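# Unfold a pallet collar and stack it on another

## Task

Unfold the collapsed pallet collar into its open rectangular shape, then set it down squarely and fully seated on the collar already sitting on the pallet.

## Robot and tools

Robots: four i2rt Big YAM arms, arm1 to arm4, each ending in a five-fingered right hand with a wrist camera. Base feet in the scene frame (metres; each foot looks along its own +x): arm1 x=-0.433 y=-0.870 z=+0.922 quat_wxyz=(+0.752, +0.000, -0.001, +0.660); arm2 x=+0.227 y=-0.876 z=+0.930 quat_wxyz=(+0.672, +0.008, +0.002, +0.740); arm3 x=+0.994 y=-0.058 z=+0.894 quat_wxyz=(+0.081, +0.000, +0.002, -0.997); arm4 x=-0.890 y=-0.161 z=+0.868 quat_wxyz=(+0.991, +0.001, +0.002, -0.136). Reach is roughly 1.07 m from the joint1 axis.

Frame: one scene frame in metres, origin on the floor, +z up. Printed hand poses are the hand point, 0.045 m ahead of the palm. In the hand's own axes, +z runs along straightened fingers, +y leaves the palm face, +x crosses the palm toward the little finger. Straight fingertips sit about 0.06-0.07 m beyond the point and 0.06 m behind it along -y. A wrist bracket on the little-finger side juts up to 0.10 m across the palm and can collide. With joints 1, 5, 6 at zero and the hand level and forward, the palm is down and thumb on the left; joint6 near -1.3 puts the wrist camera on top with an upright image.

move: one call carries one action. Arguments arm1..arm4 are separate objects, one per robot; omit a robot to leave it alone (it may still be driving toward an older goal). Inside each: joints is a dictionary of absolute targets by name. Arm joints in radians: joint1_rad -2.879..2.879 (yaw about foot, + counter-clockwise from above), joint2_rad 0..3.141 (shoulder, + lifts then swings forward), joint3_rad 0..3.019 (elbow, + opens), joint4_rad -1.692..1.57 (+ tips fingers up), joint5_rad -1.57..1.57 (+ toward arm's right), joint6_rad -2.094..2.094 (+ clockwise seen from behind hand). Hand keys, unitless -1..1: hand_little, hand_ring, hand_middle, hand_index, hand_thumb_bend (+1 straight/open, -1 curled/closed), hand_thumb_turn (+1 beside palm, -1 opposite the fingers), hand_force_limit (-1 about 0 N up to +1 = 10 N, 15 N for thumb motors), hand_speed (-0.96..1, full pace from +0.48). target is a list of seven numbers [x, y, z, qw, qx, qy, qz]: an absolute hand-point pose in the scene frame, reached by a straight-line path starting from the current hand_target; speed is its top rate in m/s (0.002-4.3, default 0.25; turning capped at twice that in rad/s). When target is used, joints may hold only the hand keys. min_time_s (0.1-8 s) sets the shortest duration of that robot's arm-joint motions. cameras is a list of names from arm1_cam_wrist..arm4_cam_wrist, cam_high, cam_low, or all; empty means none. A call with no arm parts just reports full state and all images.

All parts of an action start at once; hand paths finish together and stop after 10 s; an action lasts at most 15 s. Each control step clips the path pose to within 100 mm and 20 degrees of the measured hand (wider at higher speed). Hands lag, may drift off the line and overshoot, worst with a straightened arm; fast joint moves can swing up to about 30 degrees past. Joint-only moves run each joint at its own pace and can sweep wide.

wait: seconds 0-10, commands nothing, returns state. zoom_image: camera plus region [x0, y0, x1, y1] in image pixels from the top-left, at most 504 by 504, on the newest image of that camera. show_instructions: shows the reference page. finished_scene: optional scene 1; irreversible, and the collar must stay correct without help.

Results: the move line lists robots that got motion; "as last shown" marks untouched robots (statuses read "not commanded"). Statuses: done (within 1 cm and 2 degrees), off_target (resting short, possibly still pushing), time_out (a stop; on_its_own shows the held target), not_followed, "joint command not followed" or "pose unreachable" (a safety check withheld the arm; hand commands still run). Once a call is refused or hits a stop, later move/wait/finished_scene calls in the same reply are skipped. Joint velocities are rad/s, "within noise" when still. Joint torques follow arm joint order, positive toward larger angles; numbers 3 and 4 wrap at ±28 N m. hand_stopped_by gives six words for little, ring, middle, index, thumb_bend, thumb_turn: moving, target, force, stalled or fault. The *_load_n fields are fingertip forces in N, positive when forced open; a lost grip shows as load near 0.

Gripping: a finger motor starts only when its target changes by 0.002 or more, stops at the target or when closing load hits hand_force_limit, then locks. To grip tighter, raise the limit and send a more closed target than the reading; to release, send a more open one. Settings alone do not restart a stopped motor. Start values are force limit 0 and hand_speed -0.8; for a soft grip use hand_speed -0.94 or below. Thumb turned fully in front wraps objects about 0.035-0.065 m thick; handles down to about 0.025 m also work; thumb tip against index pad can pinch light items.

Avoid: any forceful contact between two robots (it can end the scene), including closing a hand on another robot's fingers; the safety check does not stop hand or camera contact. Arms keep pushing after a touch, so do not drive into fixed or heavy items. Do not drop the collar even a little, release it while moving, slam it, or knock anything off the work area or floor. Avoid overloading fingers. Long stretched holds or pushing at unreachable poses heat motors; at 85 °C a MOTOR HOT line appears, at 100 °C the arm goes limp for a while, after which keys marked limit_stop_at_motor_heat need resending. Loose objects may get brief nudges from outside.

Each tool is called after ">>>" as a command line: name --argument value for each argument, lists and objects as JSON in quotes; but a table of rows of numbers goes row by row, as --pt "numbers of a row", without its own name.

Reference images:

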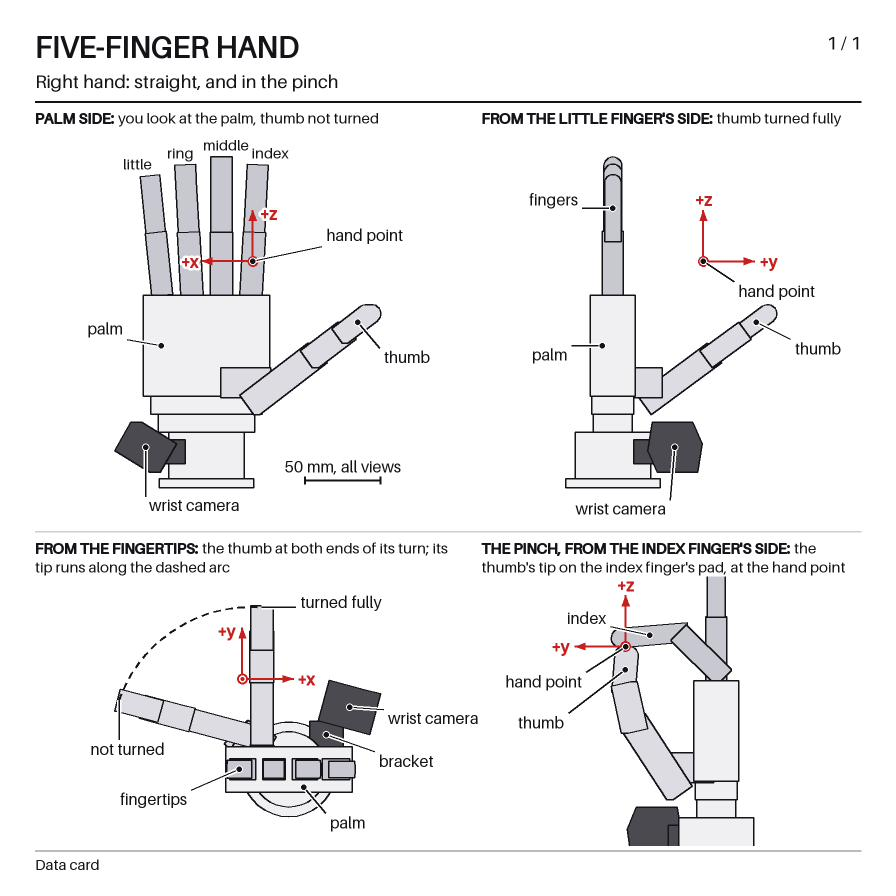

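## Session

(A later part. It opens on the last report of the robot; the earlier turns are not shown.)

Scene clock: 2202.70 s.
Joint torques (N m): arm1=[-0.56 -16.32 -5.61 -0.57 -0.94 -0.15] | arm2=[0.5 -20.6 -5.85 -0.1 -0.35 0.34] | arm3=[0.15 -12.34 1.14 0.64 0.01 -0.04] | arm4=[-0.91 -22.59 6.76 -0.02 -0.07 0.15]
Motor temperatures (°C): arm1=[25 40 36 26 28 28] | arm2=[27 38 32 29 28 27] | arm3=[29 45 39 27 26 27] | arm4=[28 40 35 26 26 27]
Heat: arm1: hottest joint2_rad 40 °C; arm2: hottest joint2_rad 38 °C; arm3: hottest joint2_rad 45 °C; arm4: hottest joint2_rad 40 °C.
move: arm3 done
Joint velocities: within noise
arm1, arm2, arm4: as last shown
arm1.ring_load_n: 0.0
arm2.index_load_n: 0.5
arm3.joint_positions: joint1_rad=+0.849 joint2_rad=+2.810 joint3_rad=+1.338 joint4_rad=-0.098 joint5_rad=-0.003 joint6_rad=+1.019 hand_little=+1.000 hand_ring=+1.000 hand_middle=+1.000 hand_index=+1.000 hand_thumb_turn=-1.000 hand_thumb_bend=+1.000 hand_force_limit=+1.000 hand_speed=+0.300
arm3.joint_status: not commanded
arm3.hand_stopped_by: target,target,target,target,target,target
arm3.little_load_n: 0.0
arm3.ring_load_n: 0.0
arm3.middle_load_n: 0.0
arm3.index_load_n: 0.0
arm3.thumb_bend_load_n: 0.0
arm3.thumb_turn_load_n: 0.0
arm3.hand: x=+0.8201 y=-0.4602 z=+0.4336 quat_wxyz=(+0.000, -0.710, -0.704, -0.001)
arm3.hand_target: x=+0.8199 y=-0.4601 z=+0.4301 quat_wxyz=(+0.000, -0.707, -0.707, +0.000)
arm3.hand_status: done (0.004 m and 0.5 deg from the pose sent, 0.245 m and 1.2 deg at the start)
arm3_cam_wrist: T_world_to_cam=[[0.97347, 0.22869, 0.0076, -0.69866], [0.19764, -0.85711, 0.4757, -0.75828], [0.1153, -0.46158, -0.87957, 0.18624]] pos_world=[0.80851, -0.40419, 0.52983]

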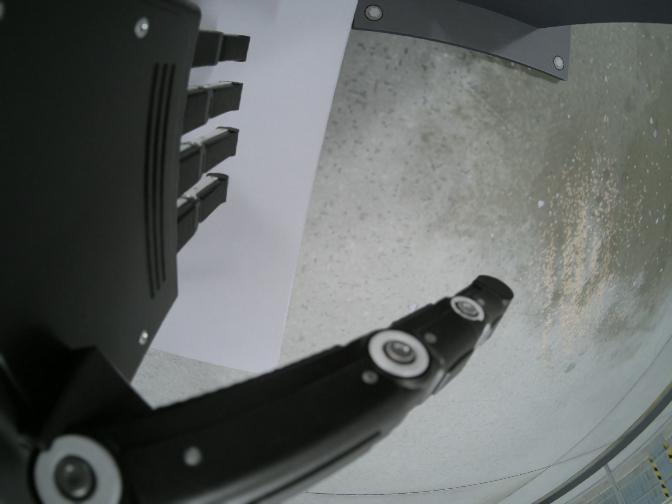

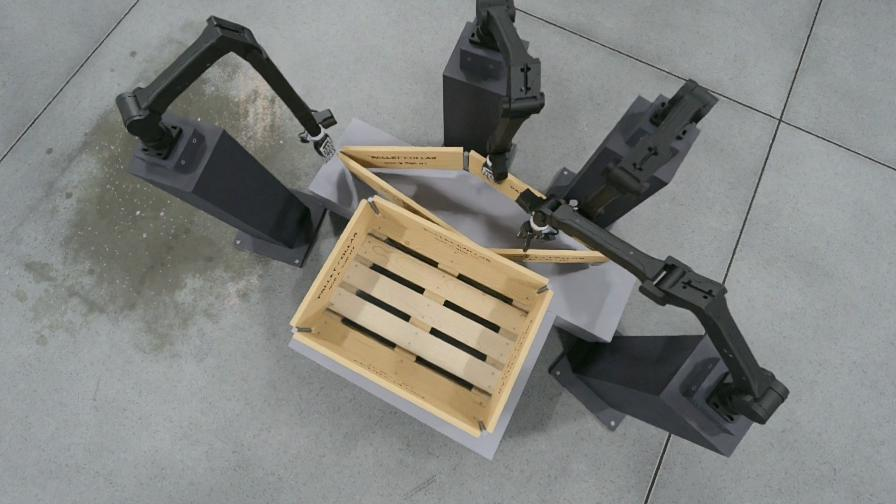

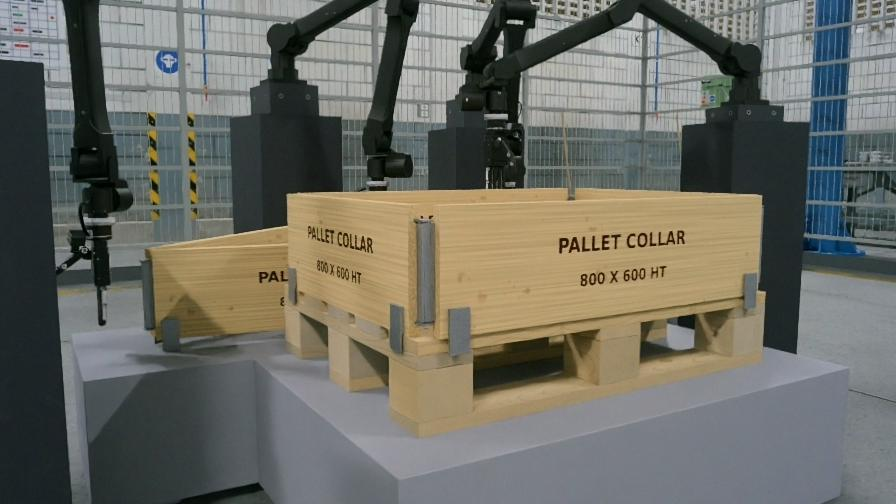

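>>> move --arm1 '{"target":[-0.46,-0.611,0.519,0,0.9969,-0.0785,0],"speed":0.08}' --arm2 '{"target":[-0.06,-0.6826,0.521,0,0.9969,-0.0785,0],"speed":0.08}' --arm3 '{"target":[0.68,-0.46,0.43,0,0.7071,0.7071,0],"speed":0.16}' --cameras '["arm1_cam_wrist","arm2_cam_wrist","cam_high","cam_low"]'

Scene clock: 2210.53 s.
Joint torques (N m): arm1=[1.55 -15.56 -5.59 0.32 -0.85 -0.05] | arm2=[0.03 -21.42 -2.45 -0.49 -0.32 0.21] | arm3=[-1.73 -13.57 4.56 0.47 0.34 0.01] | arm4=[-1.2 -22.53 6.82 -0.13 -0.04 0.14]
Motor temperatures (°C): arm1=[25 40 36 26 29 28] | arm2=[27 38 32 29 27 27] | arm3=[29 44 38 27 26 27] | arm4=[28 40 35 26 26 27]
Heat: arm1: hottest joint2_rad 40 °C; arm2: hottest joint2_rad 38 °C; arm3: hottest joint2_rad 44 °C; arm4: hottest joint2_rad 40 °C.
move: arm1 off_target; arm2 off_target; arm3 off_target
Joint velocities: within noise
arm1.joint_positions: joint1_rad=+0.059 joint2_rad=+2.749 joint3_rad=+0.947 joint4_rad=+0.190 joint5_rad=+0.022 joint6_rad=+0.098 hand_little=+0.800 hand_ring=+0.839 hand_middle=+0.865 hand_index=+0.847 hand_thumb_turn=-1.000 hand_thumb_bend=-0.382 hand_force_limit=+0.600 hand_speed=-0.900
arm1.joint_status: not commanded
arm1.hand_stopped_by: force,force,force,force,force,target
arm1.little_load_n: 1.5
arm1.ring_load_n: 0.0
arm1.middle_load_n: 0.0
arm1.index_load_n: 0.0
arm1.thumb_bend_load_n: 29.0
arm1.thumb_turn_load_n: 2.5
arm1.hand: x=-0.4470 y=-0.6260 z=+0.4964 quat_wxyz=(+0.020, +0.996, -0.084, +0.012)
arm1.hand_target: x=-0.4596 y=-0.6122 z=+0.5172 quat_wxyz=(+0.001, +0.997, -0.078, -0.001)
arm1.hand_status: off_target (0.030 m and 2.8 deg from the pose sent, 0.079 m and 1.9 deg at the start)
arm2.joint_positions: joint1_rad=+0.686 joint2_rad=+2.762 joint3_rad=+1.022 joint4_rad=+0.127 joint5_rad=+0.012 joint6_rad=+0.919 hand_little=+0.661 hand_ring=+0.717 hand_middle=+0.745 hand_index=+0.735 hand_thumb_turn=-1.000 hand_thumb_bend=-0.444 hand_force_limit=+0.600 hand_speed=-0.900
arm2.joint_status: not commanded
arm2.hand_stopped_by: force,force,force,force,force,target
arm2.little_load_n: 6.0
arm2.ring_load_n: 3.5
arm2.middle_load_n: 2.5
arm2.index_load_n: 2.0
arm2.thumb_bend_load_n: 27.0
arm2.thumb_turn_load_n: 2.0
arm2.hand: x=-0.0432 y=-0.6971 z=+0.4983 quat_wxyz=(+0.006, +0.998, -0.068, +0.012)
arm2.hand_target: x=-0.0595 y=-0.6831 z=+0.5195 quat_wxyz=(+0.000, +0.997, -0.079, +0.000)
arm2.hand_status: off_target (0.032 m and 2.0 deg from the pose sent, 0.080 m and 1.9 deg at the start)
arm3.joint_positions: joint1_rad=+0.647 joint2_rad=+2.849 joint3_rad=+1.586 joint4_rad=-0.324 joint5_rad=-0.012 joint6_rad=+0.787 hand_little=+1.000 hand_ring=+1.000 hand_middle=+1.000 hand_index=+1.000 hand_thumb_turn=-1.000 hand_thumb_bend=+1.000 hand_force_limit=+1.000 hand_speed=+0.300
arm3.joint_status: not commanded
arm3.hand_stopped_by: target,target,target,target,target,target
arm3.little_load_n: 0.0
arm3.ring_load_n: 0.0
arm3.middle_load_n: 0.0
arm3.index_load_n: 0.0
arm3.thumb_bend_load_n: 0.0
arm3.thumb_turn_load_n: -0.5
arm3.hand: x=+0.7000 y=-0.4599 z=+0.4362 quat_wxyz=(-0.004, -0.699, -0.715, -0.010)
arm3.hand_target: x=+0.6802 y=-0.4595 z=+0.4306 quat_wxyz=(+0.000, -0.707, -0.707, +0.000)
arm3.hand_status: off_target (0.021 m and 1.7 deg from the pose sent, 0.140 m and 0.5 deg at the start)
arm4: as last shown
arm1_cam_wrist: T_world_to_cam=[[0.0967, -0.9951, 0.02073, -0.58654], [-0.87536, -0.07511, 0.47759, -0.66968], [-0.4737, -0.06433, -0.87833, 0.30018]] pos_world=[-0.3873, -0.61465, 0.59565]
arm2_cam_wrist: T_world_to_cam=[[0.15377, -0.98779, 0.02504, -0.69714], [-0.88405, -0.12621, 0.45004, -0.34643], [-0.44138, -0.09134, -0.89266, 0.48066]] pos_world=[0.0131, -0.68844, 0.60243]

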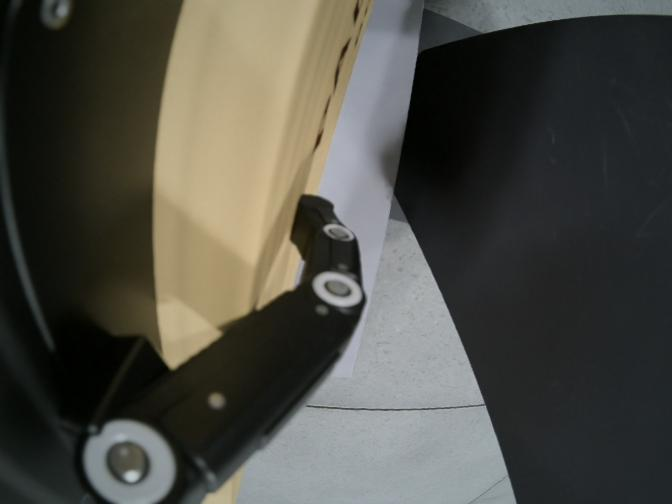

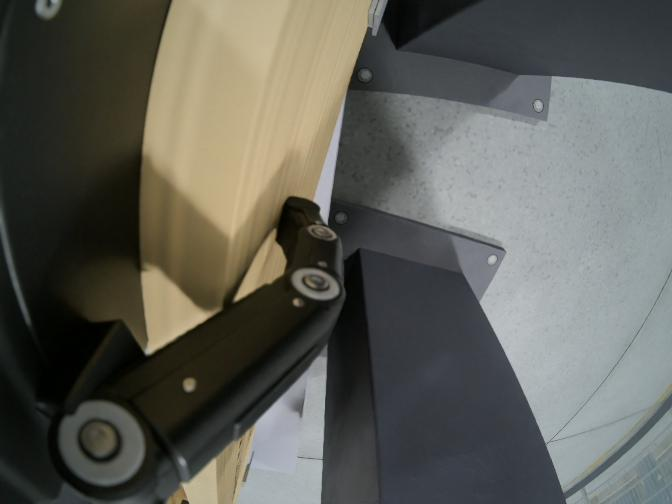

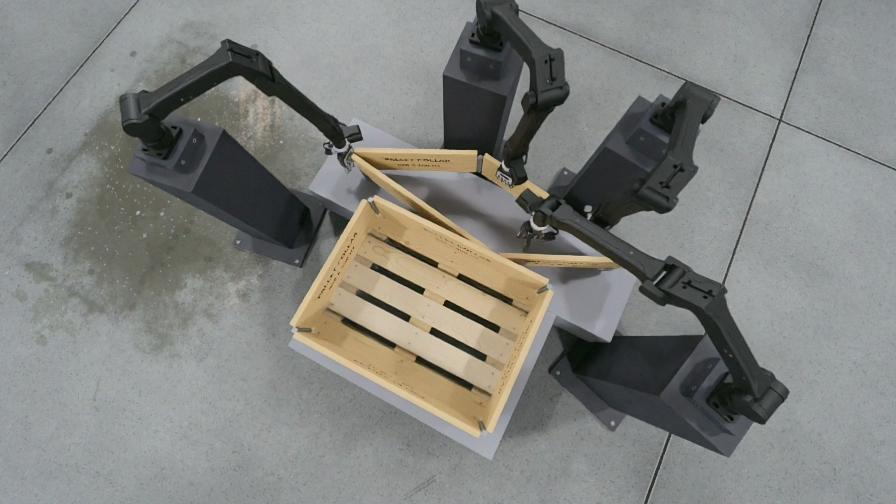

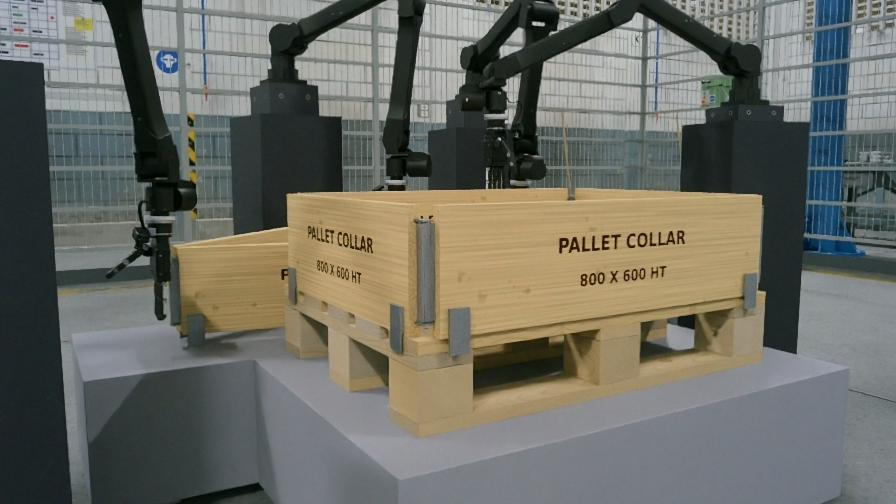

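>>> move --arm1 '{"target":[-0.518,-0.611,0.519,0,0.9969,-0.0785,0],"speed":0.08}' --arm2 '{"target":[-0.118,-0.6826,0.521,0,0.9969,-0.0785,0],"speed":0.08}' --arm3 '{"target":[0.622,-0.46,0.43,0,0.7071,0.7071,0],"speed":0.08}' --cameras '["arm1_cam_wrist","arm2_cam_wrist","cam_high","cam_low","arm4_cam_wrist"]'

>>> zoom_image --camera "cam_high" --region '[340, 120, 640, 320]'

Scene clock: 2220.90 s.
Joint torques (N m): arm1=[1.61 -15.62 -4.88 -0.16 -0.73 -0.07] | arm2=[-0.09 -22.83 -0.79 -0.62 -0.4 0.26] | arm3=[-2.14 -14.45 5.67 0.51 0.36 0.06] | arm4=[-0.97 -22.12 6.78 -0.21 -0.03 0.16]
Motor temperatures (°C): arm1=[25 41 36 26 29 28] | arm2=[27 38 32 29 27 27] | arm3=[29 43 38 27 26 27] | arm4=[28 40 35 26 26 27]
Heat: arm1: hottest joint2_rad 41 °C; arm2: hottest joint2_rad 38 °C; arm3: hottest joint2_rad 43 °C; arm4: hottest joint2_rad 40 °C.
move: arm1 off_target; arm2 off_target; arm3 off_target
Joint velocities: within noise
arm1.joint_positions: joint1_rad=+0.244 joint2_rad=+2.749 joint3_rad=+0.945 joint4_rad=+0.196 joint5_rad=+0.019 joint6_rad=+0.285 hand_little=+0.800 hand_ring=+0.839 hand_middle=+0.865 hand_index=+0.847 hand_thumb_turn=-1.000 hand_thumb_bend=-0.382 hand_force_limit=+0.600 hand_speed=-0.900
arm1.joint_status: not commanded
arm1.hand_stopped_by: force,force,force,force,force,target
arm1.little_load_n: 0.0
arm1.ring_load_n: 0.0
arm1.middle_load_n: 0.0
arm1.index_load_n: 0.0
arm1.thumb_bend_load_n: 30.5
arm1.thumb_turn_load_n: 2.5
arm1.hand: x=-0.5029 y=-0.6258 z=+0.4958 quat_wxyz=(+0.016, +0.996, -0.085, +0.013)
arm1.hand_target: x=-0.5174 y=-0.6121 z=+0.5171 quat_wxyz=(+0.000, +0.997, -0.078, +0.000)
arm1.hand_status: off_target (0.031 m and 2.5 deg from the pose sent, 0.076 m and 2.8 deg at the start)
arm2.joint_positions: joint1_rad=+0.790 joint2_rad=+2.756 joint3_rad=+1.125 joint4_rad=+0.017 joint5_rad=+0.011 joint6_rad=+1.023 hand_little=+0.661 hand_ring=+0.717 hand_middle=+0.745 hand_index=+0.735 hand_thumb_turn=-1.000 hand_thumb_bend=-0.444 hand_force_limit=+0.600 hand_speed=-0.900
arm2.joint_status: not commanded
arm2.hand_stopped_by: force,force,force,force,force,target
arm2.little_load_n: 6.0
arm2.ring_load_n: 3.5
arm2.middle_load_n: 3.0
arm2.index_load_n: 2.5
arm2.thumb_bend_load_n: 27.0
arm2.thumb_turn_load_n: 2.0
arm2.hand: x=-0.0977 y=-0.6961 z=+0.4967 quat_wxyz=(+0.005, +0.998, -0.068, +0.013)
arm2.hand_target: x=-0.1175 y=-0.6830 z=+0.5196 quat_wxyz=(+0.000, +0.997, -0.078, +0.000)
arm2.hand_status: off_target (0.034 m and 2.0 deg from the pose sent, 0.079 m and 2.0 deg at the start)
arm3.joint_positions: joint1_rad=+0.580 joint2_rad=+2.891 joint3_rad=+1.740 joint4_rad=-0.442 joint5_rad=-0.013 joint6_rad=+0.711 hand_little=+1.000 hand_ring=+1.000 hand_middle=+1.000 hand_index=+1.000 hand_thumb_turn=-1.000 hand_thumb_bend=+1.000 hand_force_limit=+1.000 hand_speed=+0.300
arm3.joint_status: not commanded
arm3.hand_stopped_by: target,target,target,target,target,target
arm3.little_load_n: 0.0
arm3.ring_load_n: 0.0
arm3.middle_load_n: 0.0
arm3.index_load_n: 0.0
arm3.thumb_bend_load_n: 0.0
arm3.thumb_turn_load_n: 0.0
arm3.hand: x=+0.6468 y=-0.4618 z=+0.4356 quat_wxyz=(-0.005, -0.696, -0.718, -0.012)
arm3.hand_target: x=+0.6226 y=-0.4593 z=+0.4308 quat_wxyz=(+0.000, -0.707, -0.707, +0.000)
arm3.hand_status: off_target (0.025 m and 2.3 deg from the pose sent, 0.078 m and 1.8 deg at the start)
arm4: as last shown
arm4.little_load_n: 0.5
pictures: arm1_cam_wrist, arm2_cam_wrist, arm4_cam_wrist, cam_high, cam_low
arm1_cam_wrist: T_world_to_cam=[[0.0944, -0.99545, 0.01268, -0.57833], [-0.87737, -0.07717, 0.47356, -0.71854], [-0.47043, -0.05583, -0.88067, 0.28131]] pos_world=[-0.4435, -0.61545, 0.59535]
arm2_cam_wrist: T_world_to_cam=[[0.1534, -0.98792, 0.02215, -0.68635], [-0.88521, -0.12742, 0.44739, -0.39341], [-0.43917, -0.08824, -0.89406, 0.45827]] pos_world=[-0.04171, -0.68774, 0.60094]
arm4_cam_wrist: T_world_to_cam=[[-0.58493, 0.81094, 0.01538, 0.16017], [0.70693, 0.50043, 0.49982, -0.0295], [0.39763, 0.30323, -0.86599, 0.88301]] pos_world=[-0.23657, -0.38289, 0.77696]

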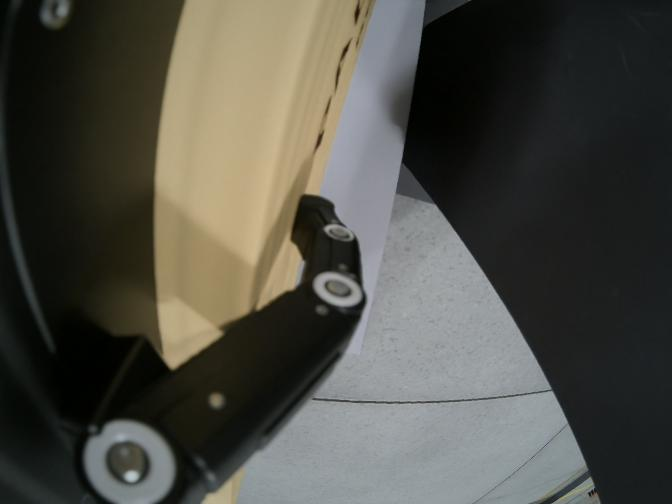

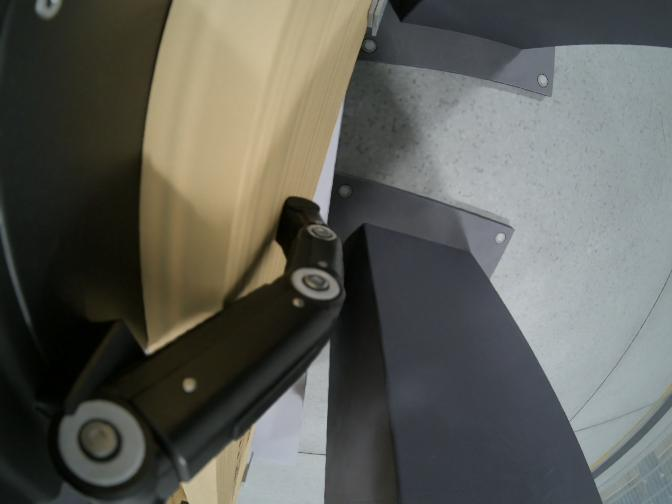

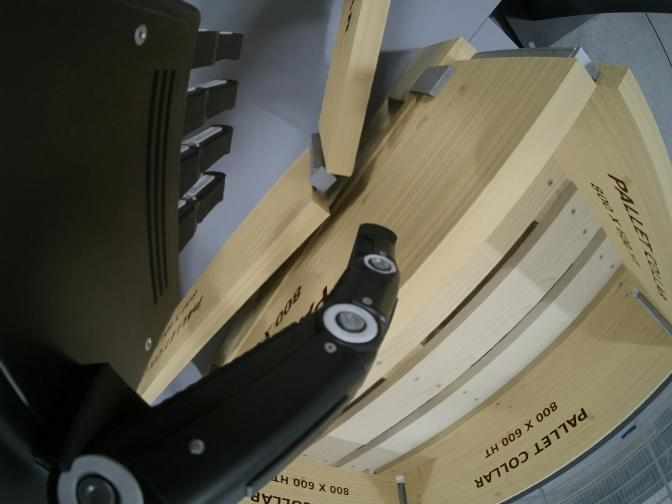

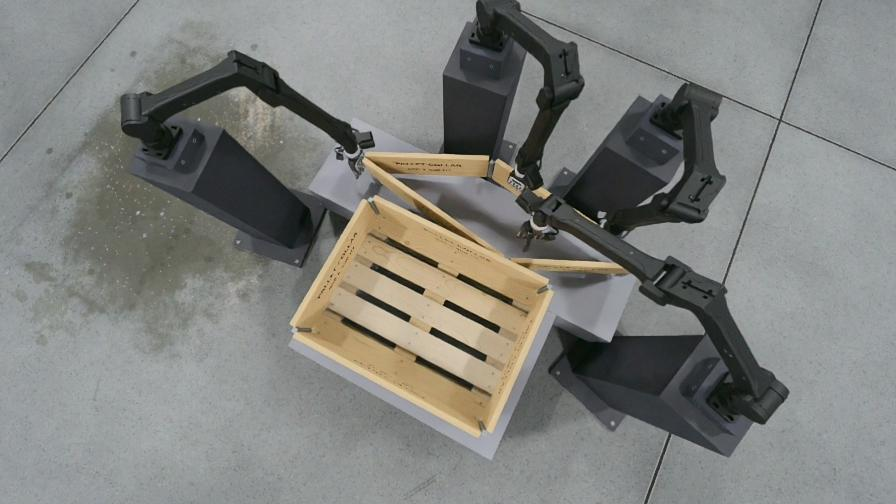

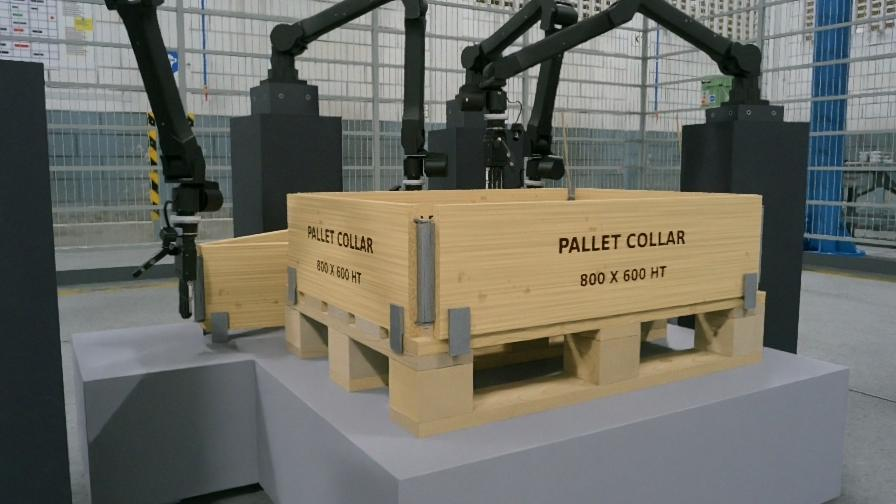

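Scaled by 1.680.

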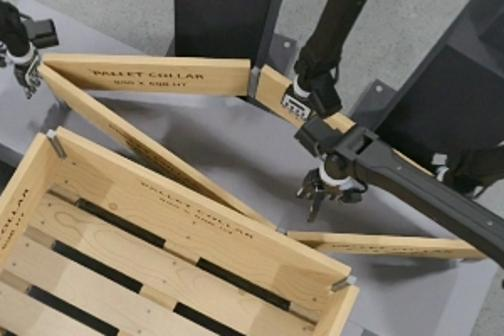

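>>> move --arm1 '{"target":[-0.503,-0.612,0.48,0,0.9969,-0.0785,0],"speed":0.05}' --arm2 '{"target":[-0.100,-0.684,0.482,0,0.9969,-0.0785,0],"speed":0.05}' --arm3 '{"target":[0.72,-0.46,0.55,0,0.7071,0.7071,0],"speed":0.2}' --arm4 '{"target":[-0.2175,-0.333,0.68,0,0.1994,-0.9799,0],"speed":0.15,"joints":{"hand_speed":0.3,"hand_thumb_bend":0.2}}'

>>> move --arm3 '{"target":[0.56,-0.50,0.72,0,0.9,0.436,0],"speed":0.3,"joints":{"hand_speed":0.3,"hand_thumb_bend":0.2}}'

>>> move --arm3 '{"target":[0.438,-0.543,0.66,0,0.9799,0.1994,0],"speed":0.3}' --cameras '["arm3_cam_wrist","arm4_cam_wrist","cam_high","cam_low"]'

Scene clock: 2244.77 s.
Joint torques (N m): arm1=[-2.02 -12.63 -2.48 0.03 -0.08 -0.34] | arm2=[-1.9 -18.55 -1.39 0.64 -0.49 0.23] | arm3=[0.21 -14.33 1.78 0.77 0.11 0.12] | arm4=[-0.85 -21.83 6.49 0.53 -0.08 0.03]
Motor temperatures (°C): arm1=[25 41 36 26 29 28] | arm2=[27 40 32 29 27 27] | arm3=[29 42 38 27 26 27] | arm4=[28 40 35 26 26 27]
Heat: arm1: hottest joint2_rad 41 °C; arm2: hottest joint2_rad 40 °C; arm3: hottest joint2_rad 42 °C; arm4: hottest joint2_rad 40 °C.
move: arm1 off_target; arm2 off_target; arm3 done; arm4 done
Joint velocities: within noise
arm1.joint_positions: joint1_rad=+0.244 joint2_rad=+2.814 joint3_rad=+0.993 joint4_rad=+0.222 joint5_rad=+0.002 joint6_rad=+0.272 hand_little=+0.800 hand_ring=+0.839 hand_middle=+0.865 hand_index=+0.847 hand_thumb_turn=-1.000 hand_thumb_bend=-0.382 hand_force_limit=+0.600 hand_speed=-0.900
arm1.joint_status: not commanded
arm1.hand_stopped_by: force,force,force,force,force,target
arm1.little_load_n: 4.5
arm1.ring_load_n: 2.0
arm1.middle_load_n: 0.0
arm1.index_load_n: 2.5
arm1.thumb_bend_load_n: 25.0
arm1.thumb_turn_load_n: 4.0
arm1.hand: x=-0.5055 y=-0.6259 z=+0.4732 quat_wxyz=(+0.014, +0.997, -0.079, +0.004)
arm1.hand_target: x=-0.5029 y=-0.6123 z=+0.4798 quat_wxyz=(+0.000, +0.997, -0.079, +0.000)
arm1.hand_status: off_target (0.016 m and 1.6 deg from the pose sent, 0.021 m and 2.5 deg at the start)
arm2.joint_positions: joint1_rad=+0.790 joint2_rad=+2.813 joint3_rad=+1.169 joint4_rad=+0.052 joint5_rad=+0.015 joint6_rad=+1.002 hand_little=+0.661 hand_ring=+0.717 hand_middle=+0.745 hand_index=+0.735 hand_thumb_turn=-1.000 hand_thumb_bend=-0.444 hand_force_limit=+0.600 hand_speed=-0.900
arm2.joint_status: not commanded
arm2.hand_stopped_by: force,force,force,force,force,target
arm2.little_load_n: 5.0
arm2.ring_load_n: 4.5
arm2.middle_load_n: 4.0
arm2.index_load_n: 5.0
arm2.thumb_bend_load_n: 26.0
arm2.thumb_turn_load_n: 5.0
arm2.hand: x=-0.1004 y=-0.6928 z=+0.4749 quat_wxyz=(-0.003, +0.998, -0.058, +0.005)
arm2.hand_target: x=-0.0999 y=-0.6841 z=+0.4817 quat_wxyz=(+0.000, +0.997, -0.078, +0.000)
arm2.hand_status: off_target (0.011 m and 2.5 deg from the pose sent, 0.019 m and 2.0 deg at the start)
arm3.joint_positions: joint1_rad=+0.677 joint2_rad=+2.553 joint3_rad=+1.319 joint4_rad=-0.343 joint5_rad=-0.006 joint6_rad=+0.829 hand_little=+1.000 hand_ring=+1.000 hand_middle=+1.000 hand_index=+1.000 hand_thumb_turn=-1.000 hand_thumb_bend=+1.000 hand_force_limit=+1.000 hand_speed=+0.300
arm3.joint_status: not commanded
arm3.hand_stopped_by: target,target,target,target,target,target
arm3.little_load_n: 0.0
arm3.ring_load_n: 0.0
arm3.middle_load_n: 0.0
arm3.index_load_n: 0.0
arm3.thumb_bend_load_n: 0.0
arm3.thumb_turn_load_n: 0.0
arm3.hand: x=+0.7213 y=-0.4589 z=+0.5485 quat_wxyz=(-0.001, -0.703, -0.711, -0.005)
arm3.hand_target: x=+0.7201 y=-0.4600 z=+0.5501 quat_wxyz=(+0.000, -0.707, -0.707, +0.000)
arm3.hand_status: done (0.002 m and 0.8 deg from the pose sent, 0.136 m and 2.3 deg at the start)
arm4.joint_positions: joint1_rad=-0.076 joint2_rad=+2.593 joint3_rad=+2.070 joint4_rad=-1.054 joint5_rad=+0.002 joint6_rad=+0.823 hand_little=+1.000 hand_ring=+1.000 hand_middle=+1.000 hand_index=+1.000 hand_thumb_turn=-1.000 hand_thumb_bend=+0.200 hand_force_limit=+1.000 hand_speed=+0.300
arm4.joint_status: all done
arm4.hand_stopped_by: target,target,target,target,target,target
arm4.little_load_n: 0.0
arm4.ring_load_n: 0.0
arm4.middle_load_n: 0.0
arm4.index_load_n: 0.0
arm4.thumb_bend_load_n: 0.0
arm4.thumb_turn_load_n: 0.0
arm4.hand: x=-0.2197 y=-0.3361 z=+0.6761 quat_wxyz=(+0.005, +0.198, -0.980, -0.002)
arm4.hand_target: x=-0.2176 y=-0.3331 z=+0.6799 quat_wxyz=(+0.000, +0.199, -0.980, +0.000)
arm4.hand_status: done (0.005 m and 0.6 deg from the pose sent, 0.034 m and 1.0 deg at the start)
pictures: none

Scene clock: 2246.83 s.
Joint torques (N m): arm1=[-1.96 -12.57 -2.48 0.05 -0.08 -0.34] | arm2=[-2.02 -18.9 -1.22 0.54 -0.53 0.19] | arm3=[0.15 -15.33 6.64 0.08 0.08 0.12] | arm4=[-0.5 -21.71 6.41 0.65 -0.06 -0.01]
Motor temperatures (°C): arm1=[25 41 36 26 29 28] | arm2=[27 40 32 29 27 27] | arm3=[29 42 38 27 26 27] | arm4=[28 41 35 26 26 27]
Heat: arm1: hottest joint2_rad 41 °C; arm2: hottest joint2_rad 40 °C; arm3: hottest joint2_rad 42 °C; arm4: hottest joint2_rad 41 °C.
move: arm3 off_target
Joint velocities: within noise
arm1, arm2, arm4: as last shown
arm1.little_load_n: 5.0
arm1.ring_load_n: 2.5
arm1.thumb_bend_load_n: 25.5
arm1.thumb_turn_load_n: 3.5
arm2.ring_load_n: 4.0
arm2.index_load_n: 4.5
arm3.joint_positions: joint1_rad=+0.528 joint2_rad=+2.308 joint3_rad=+1.503 joint4_rad=-0.776 joint5_rad=-0.006 joint6_rad=+1.347 hand_little=+1.000 hand_ring=+1.000 hand_middle=+1.000 hand_index=+1.000 hand_thumb_turn=-1.000 hand_thumb_bend=+0.200 hand_force_limit=+1.000 hand_speed=+0.300
arm3.joint_status: all done
arm3.hand_stopped_by: target,target,target,target,target,target
arm3.little_load_n: 0.0
arm3.ring_load_n: 0.0
arm3.middle_load_n: 0.0
arm3.index_load_n: 0.0
arm3.thumb_bend_load_n: 0.0
arm3.thumb_turn_load_n: 0.0
arm3.hand: x=+0.5689 y=-0.4938 z=+0.7140 quat_wxyz=(+0.000, -0.898, -0.441, -0.007)
arm3.hand_target: x=+0.5601 y=-0.4999 z=+0.7201 quat_wxyz=(+0.000, -0.900, -0.436, +0.000)
arm3.hand_status: off_target (0.012 m and 1.0 deg from the pose sent, 0.239 m and 38.9 deg at the start)
pictures: none

Scene clock: 2248.60 s.
Joint torques (N m): arm1=[-1.96 -12.63 -2.5 0.06 -0.07 -0.34] | arm2=[-1.55 -19.08 -1.13 0.43 -0.47 0.17] | arm3=[-0.26 -16.32 8.18 0.13 0.07 0.13] | arm4=[-0.73 -21.6 6.42 0.54 -0.06 0.01]
Motor temperatures (°C): arm1=[25 40 36 26 28 28] | arm2=[27 40 32 29 27 27] | arm3=[29 42 38 27 26 27] | arm4=[28 41 35 26 26 27]
Heat: arm1: hottest joint2_rad 40 °C; arm2: hottest joint2_rad 40 °C; arm3: hottest joint2_rad 42 °C; arm4: hottest joint2_rad 41 °C.
move: arm3 off_target
Joint velocities: within noise
arm1, arm2, arm4: as last shown
arm1.little_load_n: 4.5
arm1.thumb_bend_load_n: 25.0
arm3.joint_positions: joint1_rad=+0.492 joint2_rad=+2.584 joint3_rad=+1.944 joint4_rad=-0.922 joint5_rad=-0.006 joint6_rad=+1.808 hand_little=+1.000 hand_ring=+1.000 hand_middle=+1.000 hand_index=+1.000 hand_thumb_turn=-1.000 hand_thumb_bend=+0.200 hand_force_limit=+1.000 hand_speed=+0.300
arm3.joint_status: not commanded
arm3.hand_stopped_by: target,target,target,target,target,target
arm3.little_load_n: 0.0
arm3.ring_load_n: 0.0
arm3.middle_load_n: 0.0
arm3.index_load_n: 0.5
arm3.thumb_bend_load_n: 0.0
arm3.thumb_turn_load_n: 0.0
arm3.hand: x=+0.4445 y=-0.5440 z=+0.6697 quat_wxyz=(-0.002, -0.978, -0.207, +0.002)
arm3.hand_target: x=+0.4384 y=-0.5428 z=+0.6602 quat_wxyz=(+0.000, -0.980, -0.199, +0.000)
arm3.hand_status: off_target (0.012 m and 1.0 deg from the pose sent, 0.150 m and 29.3 deg at the start)
arm3_cam_wrist: T_world_to_cam=[[0.60994, -0.79241, 0.00738, -0.70936], [-0.69602, -0.53124, 0.48305, -0.29851], [-0.37885, -0.29977, -0.87556, 0.70355]] pos_world=[0.49144, -0.50979, 0.76543]
arm4_cam_wrist: T_world_to_cam=[[-0.58428, 0.81066, 0.038, 0.11645], [0.71962, 0.49588, 0.48606, 0.00026], [0.37519, 0.31134, -0.8731, 0.89121]] pos_world=[-0.26652, -0.372, 0.77356]

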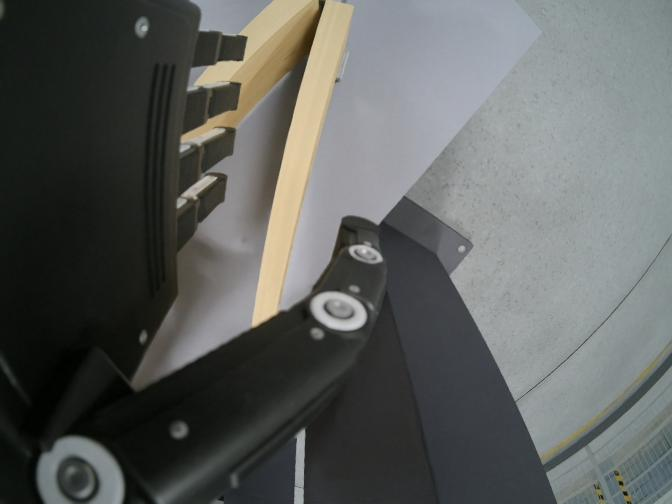

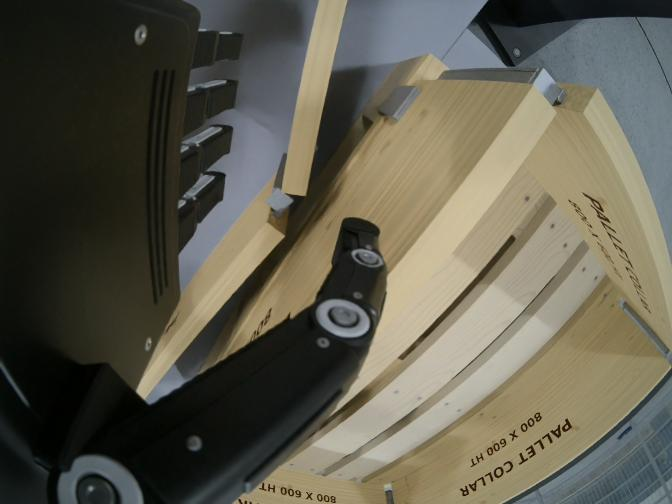

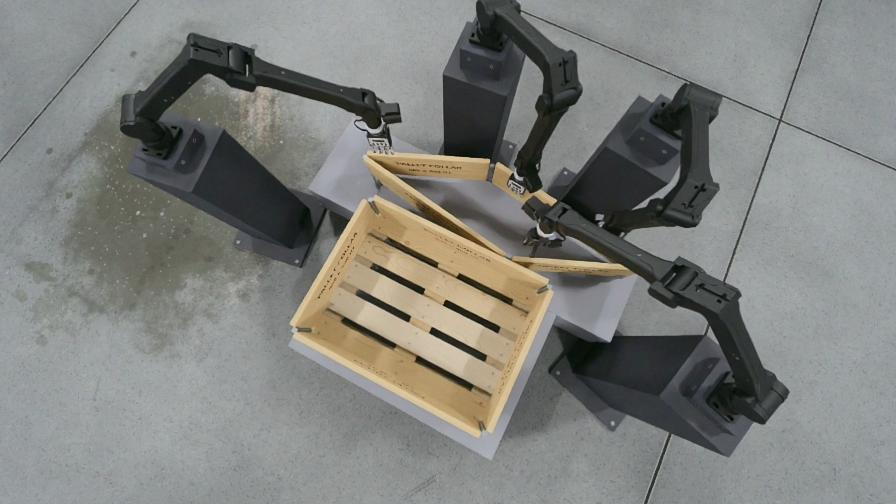

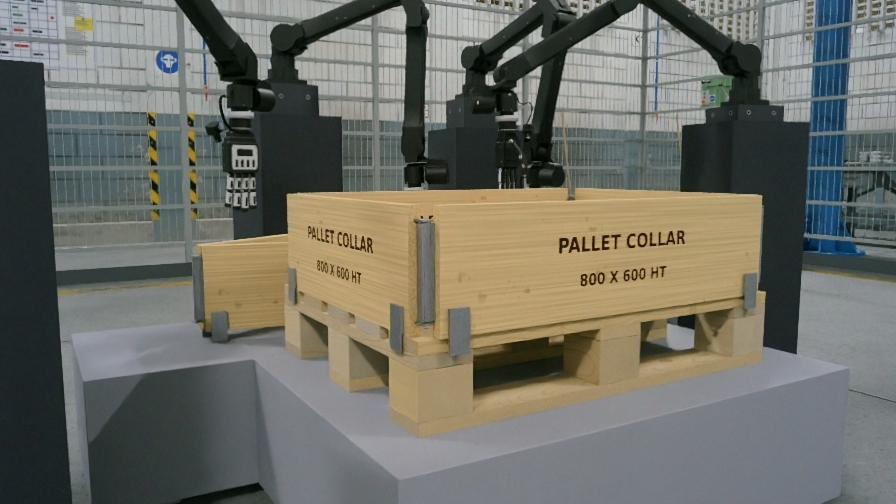

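>>> move --arm3 '{"target":[0.433,-0.542,0.555,0,0.979,0.204,0],"speed":0.15}' --arm4 '{"target":[-0.2165,-0.332,0.56,0,0.1994,-0.9799,0],"speed":0.15}' --cameras '["arm3_cam_wrist","arm4_cam_wrist"]'

Scene clock: 2268.90 s.
Joint torques (N m): arm1=[-2.02 -12.63 -2.48 0.05 -0.07 -0.34] | arm2=[-1.2 -18.9 -1.25 0.59 -0.54 0.18] | arm3=[-0.44 -17.03 7.66 0.55 0.05 -0.01] | arm4=[-0.44 -21.01 9.76 0.31 -0.05 0.05]
Motor temperatures (°C): arm1=[25 39 36 26 28 28] | arm2=[27 39 31 29 28 27] | arm3=[29 42 39 26 26 27] | arm4=[28 41 36 26 26 27]
Heat: arm1: hottest joint2_rad 39 °C; arm2: hottest joint2_rad 39 °C; arm3: hottest joint2_rad 42 °C; arm4: hottest joint2_rad 41 °C.
move: arm3 off_target; arm4 off_target
Joint velocities: within noise
arm1, arm2: as last shown
arm1.little_load_n: 5.0
arm1.ring_load_n: 2.0
arm2.thumb_turn_load_n: 4.5
arm2.hand_target: x=-0.0999 y=-0.6841 z=+0.4817 quat_wxyz=(+0.000, +0.997, -0.079, +0.000)
arm3.joint_positions: joint1_rad=+0.488 joint2_rad=+2.815 joint3_rad=+2.105 joint4_rad=-0.867 joint5_rad=-0.005 joint6_rad=+1.808 hand_little=+1.000 hand_ring=+1.000 hand_middle=+1.000 hand_index=+1.000 hand_thumb_turn=-1.000 hand_thumb_bend=+0.200 hand_force_limit=+1.000 hand_speed=+0.300
arm3.joint_status: not commanded
arm3.hand_stopped_by: target,target,target,target,target,target
arm3.little_load_n: 0.0
arm3.ring_load_n: 0.0
arm3.middle_load_n: 0.0
arm3.index_load_n: 0.0
arm3.thumb_bend_load_n: 0.0
arm3.thumb_turn_load_n: 0.0
arm3.hand: x=+0.4409 y=-0.5425 z=+0.5624 quat_wxyz=(+0.002, -0.979, -0.205, -0.004)
arm3.hand_target: x=+0.4333 y=-0.5417 z=+0.5552 quat_wxyz=(+0.000, -0.979, -0.204, +0.000)
arm3.hand_status: off_target (0.011 m and 0.6 deg from the pose sent, 0.115 m and 0.5 deg at the start)
arm4.joint_positions: joint1_rad=-0.076 joint2_rad=+2.807 joint3_rad=+2.138 joint4_rad=-0.940 joint5_rad=+0.002 joint6_rad=+0.823 hand_little=+1.000 hand_ring=+1.000 hand_middle=+1.000 hand_index=+1.000 hand_thumb_turn=-1.000 hand_thumb_bend=+0.200 hand_force_limit=+1.000 hand_speed=+0.300
arm4.joint_status: not commanded
arm4.hand_stopped_by: target,target,target,target,target,target
arm4.little_load_n: 0.0
arm4.ring_load_n: 0.0
arm4.middle_load_n: 0.0
arm4.index_load_n: 0.0
arm4.thumb_bend_load_n: 0.0
arm4.thumb_turn_load_n: 0.0
arm4.hand: x=-0.2372 y=-0.3297 z=+0.5518 quat_wxyz=(+0.018, +0.198, -0.980, -0.010)
arm4.hand_target: x=-0.2172 y=-0.3318 z=+0.5607 quat_wxyz=(+0.000, +0.199, -0.980, +0.000)
arm4.hand_status: off_target (0.022 m and 2.4 deg from the pose sent, 0.116 m and 0.6 deg at the start)
arm3_cam_wrist: T_world_to_cam=[[0.60651, -0.79505, 0.00654, -0.70465], [-0.70391, -0.53313, 0.46934, -0.23824], [-0.36966, -0.28926, -0.883, 0.61451]] pos_world=[0.48684, -0.50949, 0.65903]
arm4_cam_wrist: T_world_to_cam=[[-0.58274, 0.81014, 0.06393, 0.0916], [0.73373, 0.49069, 0.46996, 0.0806], [0.34937, 0.32077, -0.88037, 0.78831]] pos_world=[-0.28117, -0.36662, 0.65027]

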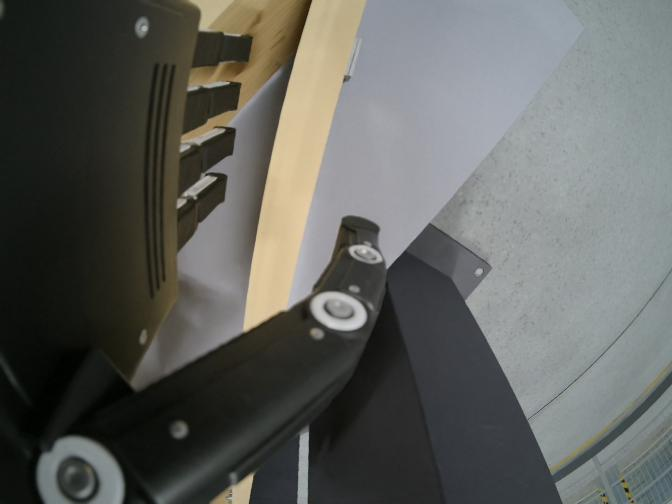

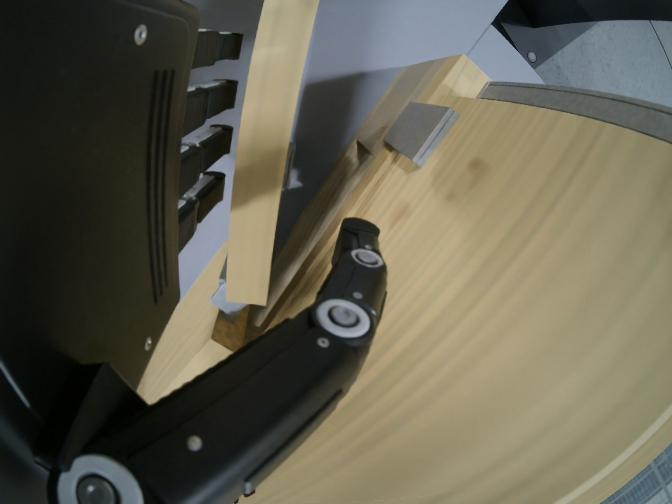

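>>> move --arm3 '{"target":[0.432,-0.5425,0.455,0,0.979,0.204,0],"speed":0.1}' --arm4 '{"target":[-0.205,-0.336,0.52,0,0.1994,-0.9799,0],"speed":0.08}' --cameras '["arm3_cam_wrist","arm4_cam_wrist"]'

Scene clock: 2274.17 s.
Joint torques (N m): arm1=[-2.08 -12.63 -2.54 0.05 -0.08 -0.35] | arm2=[-1.44 -19.25 -1.28 0.62 -0.53 0.19] | arm3=[-0.62 -16.15 7.83 0.28 0.26 0.01] | arm4=[-0.26 -20.54 10.22 -0.08 -0.06 0.06]
Motor temperatures (°C): arm1=[25 38 35 26 28 28] | arm2=[27 39 31 29 28 27] | arm3=[29 42 39 26 26 27] | arm4=[28 40 36 26 26 27]
Heat: arm1: hottest joint2_rad 38 °C; arm2: hottest joint2_rad 39 °C; arm3: hottest joint2_rad 42 °C; arm4: hottest joint2_rad 40 °C.
move: arm3 off_target; arm4 done
Joint velocities: within noise
arm1, arm2: as last shown
arm1.joint_positions: joint1_rad=+0.244 joint2_rad=+2.814 joint3_rad=+0.994 joint4_rad=+0.222 joint5_rad=+0.002 joint6_rad=+0.272 hand_little=+0.800 hand_ring=+0.839 hand_middle=+0.865 hand_index=+0.847 hand_thumb_turn=-1.000 hand_thumb_bend=-0.382 hand_force_limit=+0.600 hand_speed=-0.900
arm1.little_load_n: 4.5
arm1.hand: x=-0.5056 y=-0.6256 z=+0.4730 quat_wxyz=(+0.013, +0.997, -0.079, +0.004)
arm1.hand_target: x=-0.5030 y=-0.6122 z=+0.4798 quat_wxyz=(+0.000, +0.997, -0.079, +0.000)
arm2.joint_positions: joint1_rad=+0.790 joint2_rad=+2.813 joint3_rad=+1.169 joint4_rad=+0.053 joint5_rad=+0.015 joint6_rad=+1.002 hand_little=+0.661 hand_ring=+0.717 hand_middle=+0.745 hand_index=+0.735 hand_thumb_turn=-1.000 hand_thumb_bend=-0.444 hand_force_limit=+0.600 hand_speed=-0.900
arm2.ring_load_n: 4.5
arm2.index_load_n: 5.0
arm2.thumb_bend_load_n: 26.5
arm2.hand: x=-0.1004 y=-0.6927 z=+0.4747 quat_wxyz=(-0.004, +0.998, -0.058, +0.005)
arm2.hand_target: x=-0.0999 y=-0.6840 z=+0.4818 quat_wxyz=(+0.000, +0.997, -0.079, +0.000)
arm3.joint_positions: joint1_rad=+0.491 joint2_rad=+3.062 joint3_rad=+2.373 joint4_rad=-0.862 joint5_rad=-0.011 joint6_rad=+1.807 hand_little=+1.000 hand_ring=+1.000 hand_middle=+1.000 hand_index=+1.000 hand_thumb_turn=-1.000 hand_thumb_bend=+0.200 hand_force_limit=+1.000 hand_speed=+0.300
arm3.joint_status: not commanded
arm3.hand_stopped_by: target,target,target,target,target,target
arm3.little_load_n: 0.0
arm3.ring_load_n: 0.0
arm3.middle_load_n: 0.0
arm3.index_load_n: 0.0
arm3.thumb_bend_load_n: 0.0
arm3.thumb_turn_load_n: 0.0
arm3.hand: x=+0.4312 y=-0.5535 z=+0.4753 quat_wxyz=(-0.007, -0.978, -0.207, +0.006)
arm3.hand_target: x=+0.4328 y=-0.5420 z=+0.4559 quat_wxyz=(+0.000, -0.979, -0.204, +0.000)
arm3.hand_status: off_target (0.023 m and 1.1 deg from the pose sent, 0.108 m and 0.5 deg at the start)
arm4.joint_positions: joint1_rad=-0.076 joint2_rad=+2.925 joint3_rad=+2.305 joint4_rad=-0.959 joint5_rad=+0.002 joint6_rad=+0.823 hand_little=+1.000 hand_ring=+1.000 hand_middle=+1.000 hand_index=+1.000 hand_thumb_turn=-1.000 hand_thumb_bend=+0.200 hand_force_limit=+1.000 hand_speed=+0.300
arm4.joint_status: not commanded
arm4.hand_stopped_by: target,target,target,target,target,target
arm4.little_load_n: 0.0
arm4.ring_load_n: 0.0
arm4.middle_load_n: 0.0
arm4.index_load_n: 0.0
arm4.thumb_bend_load_n: 0.0
arm4.thumb_turn_load_n: 0.0
arm4.hand: x=-0.2150 y=-0.3378 z=+0.5208 quat_wxyz=(+0.005, +0.198, -0.980, -0.003)
arm4.hand_target: x=-0.2055 y=-0.3359 z=+0.5201 quat_wxyz=(+0.000, +0.199, -0.980, +0.000)
arm4.hand_status: done (0.010 m and 0.7 deg from the pose sent, 0.046 m and 2.4 deg at the start)
arm3_cam_wrist: T_world_to_cam=[[0.60951, -0.79268, 0.01259, -0.70983], [-0.69361, -0.52551, 0.49269, -0.22148], [-0.38393, -0.30904, -0.87011, 0.51991]] pos_world=[0.47864, -0.51839, 0.57044]
arm4_cam_wrist: T_world_to_cam=[[-0.58422, 0.81064, 0.03933, 0.12572], [0.72035, 0.4956, 0.48526, 0.07367], [0.37388, 0.31183, -0.87348, 0.75451]] pos_world=[-0.26172, -0.37371, 0.61836]

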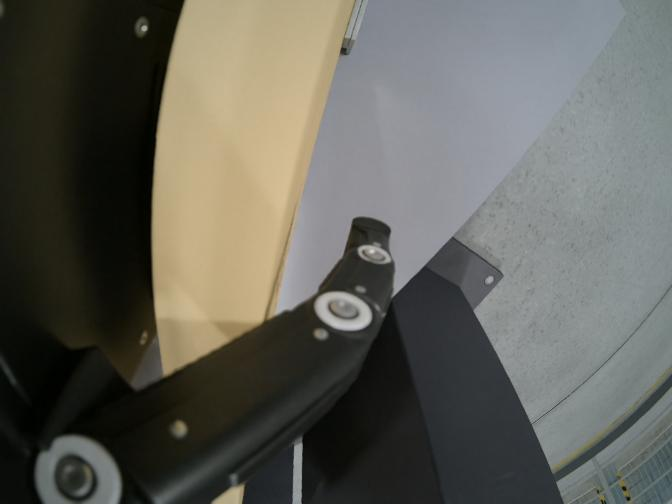

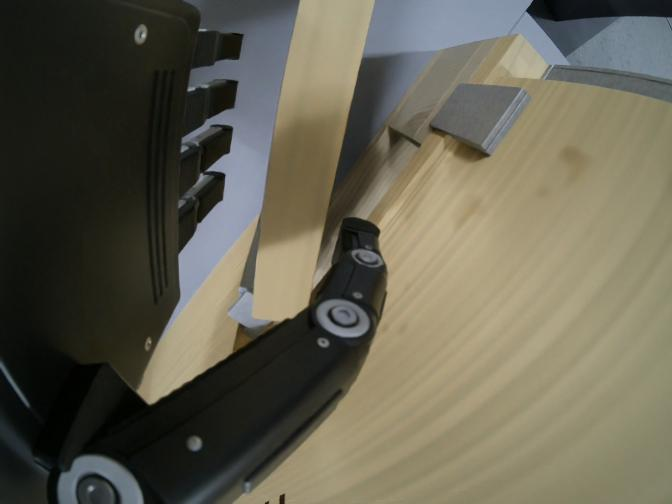

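>>> move --arm4 '{"target":[-0.209,-0.333,0.455,0,0.1994,-0.9799,0],"speed":0.08}' --cameras '["arm4_cam_wrist"]'

Scene clock: 2277.70 s.
Joint torques (N m): arm1=[-2.02 -12.75 -2.55 0.05 -0.08 -0.34] | arm2=[-1.96 -18.73 -1.28 0.77 -0.55 0.18] | arm3=[-0.62 -16.21 7.83 0.24 0.26 0.01] | arm4=[-1.73 -19.19 10.88 0.47 0.36 0.05]
Motor temperatures (°C): arm1=[25 38 35 26 28 28] | arm2=[27 38 31 29 28 27] | arm3=[29 42 40 26 26 27] | arm4=[28 40 37 26 26 27]
Heat: arm1: hottest joint2_rad 38 °C; arm2: hottest joint2_rad 38 °C; arm3: hottest joint2_rad 42 °C; arm4: hottest joint2_rad 40 °C.
move: arm4 off_target
Joint velocities: within noise
arm1, arm2, arm3: as last shown
arm1.joint_positions: joint1_rad=+0.244 joint2_rad=+2.815 joint3_rad=+0.994 joint4_rad=+0.222 joint5_rad=+0.002 joint6_rad=+0.272 hand_little=+0.800 hand_ring=+0.839 hand_middle=+0.865 hand_index=+0.847 hand_thumb_turn=-1.000 hand_thumb_bend=-0.382 hand_force_limit=+0.600 hand_speed=-0.900
arm1.little_load_n: 5.0
arm1.ring_load_n: 2.5
arm1.index_load_n: 3.0
arm1.hand: x=-0.5055 y=-0.6258 z=+0.4729 quat_wxyz=(+0.014, +0.997, -0.079, +0.004)
arm1.hand_target: x=-0.5029 y=-0.6124 z=+0.4798 quat_wxyz=(+0.000, +0.997, -0.079, +0.000)
arm2.joint_positions: joint1_rad=+0.790 joint2_rad=+2.814 joint3_rad=+1.169 joint4_rad=+0.054 joint5_rad=+0.015 joint6_rad=+1.002 hand_little=+0.661 hand_ring=+0.717 hand_middle=+0.745 hand_index=+0.735 hand_thumb_turn=-1.000 hand_thumb_bend=-0.444 hand_force_limit=+0.600 hand_speed=-0.900
arm2.ring_load_n: 4.0
arm2.index_load_n: 4.5
arm2.thumb_turn_load_n: 5.0
arm2.hand: x=-0.1003 y=-0.6928 z=+0.4746 quat_wxyz=(-0.004, +0.998, -0.058, +0.005)
arm2.hand_target: x=-0.0998 y=-0.6840 z=+0.4817 quat_wxyz=(+0.000, +0.997, -0.079, +0.000)
arm3.joint_positions: joint1_rad=+0.491 joint2_rad=+3.063 joint3_rad=+2.373 joint4_rad=-0.862 joint5_rad=-0.011 joint6_rad=+1.807 hand_little=+1.000 hand_ring=+1.000 hand_middle=+1.000 hand_index=+1.000 hand_thumb_turn=-1.000 hand_thumb_bend=+0.200 hand_force_limit=+1.000 hand_speed=+0.300
arm3.thumb_bend_load_n: 1.0
arm3.hand: x=+0.4313 y=-0.5534 z=+0.4750 quat_wxyz=(-0.007, -0.978, -0.207, +0.006)
arm3.hand_target: x=+0.4329 y=-0.5419 z=+0.4557 quat_wxyz=(+0.000, -0.979, -0.204, +0.000)
arm4.joint_positions: joint1_rad=-0.064 joint2_rad=+3.070 joint3_rad=+2.455 joint4_rad=-0.974 joint5_rad=-0.008 joint6_rad=+0.823 hand_little=+1.000 hand_ring=+1.000 hand_middle=+1.000 hand_index=+1.000 hand_thumb_turn=-1.000 hand_thumb_bend=+0.200 hand_force_limit=+1.000 hand_speed=+0.300
arm4.joint_status: not commanded
arm4.hand_stopped_by: target,target,target,target,target,target
arm4.little_load_n: 0.0
arm4.ring_load_n: 0.0
arm4.middle_load_n: 0.0
arm4.index_load_n: 0.0
arm4.thumb_bend_load_n: 1.5
arm4.thumb_turn_load_n: -1.0
arm4.hand: x=-0.2160 y=-0.3267 z=+0.4674 quat_wxyz=(+0.007, +0.204, -0.979, -0.009)
arm4.hand_target: x=-0.2099 y=-0.3327 z=+0.4557 quat_wxyz=(-0.001, +0.199, -0.980, +0.000)
arm4.hand_status: off_target (0.016 m and 1.5 deg from the pose sent, 0.066 m and 0.7 deg at the start)
arm4_cam_wrist: T_world_to_cam=[[-0.59328, 0.80321, 0.05355, 0.10726], [0.71789, 0.49781, 0.48664, 0.09438], [0.36422, 0.32716, -0.87196, 0.70697]] pos_world=[-0.26161, -0.36443, 0.56477]

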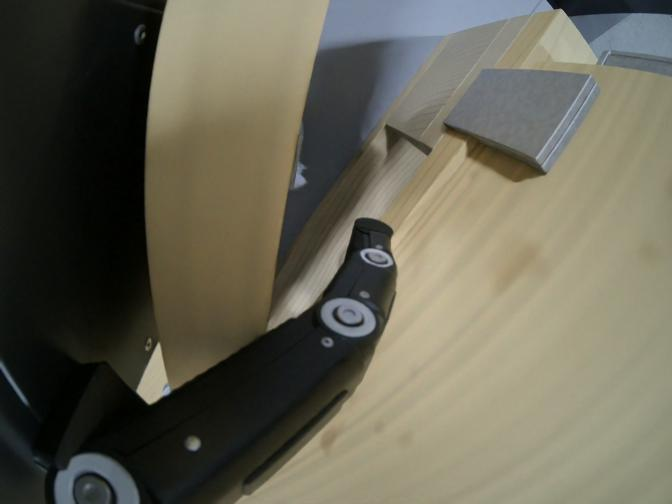

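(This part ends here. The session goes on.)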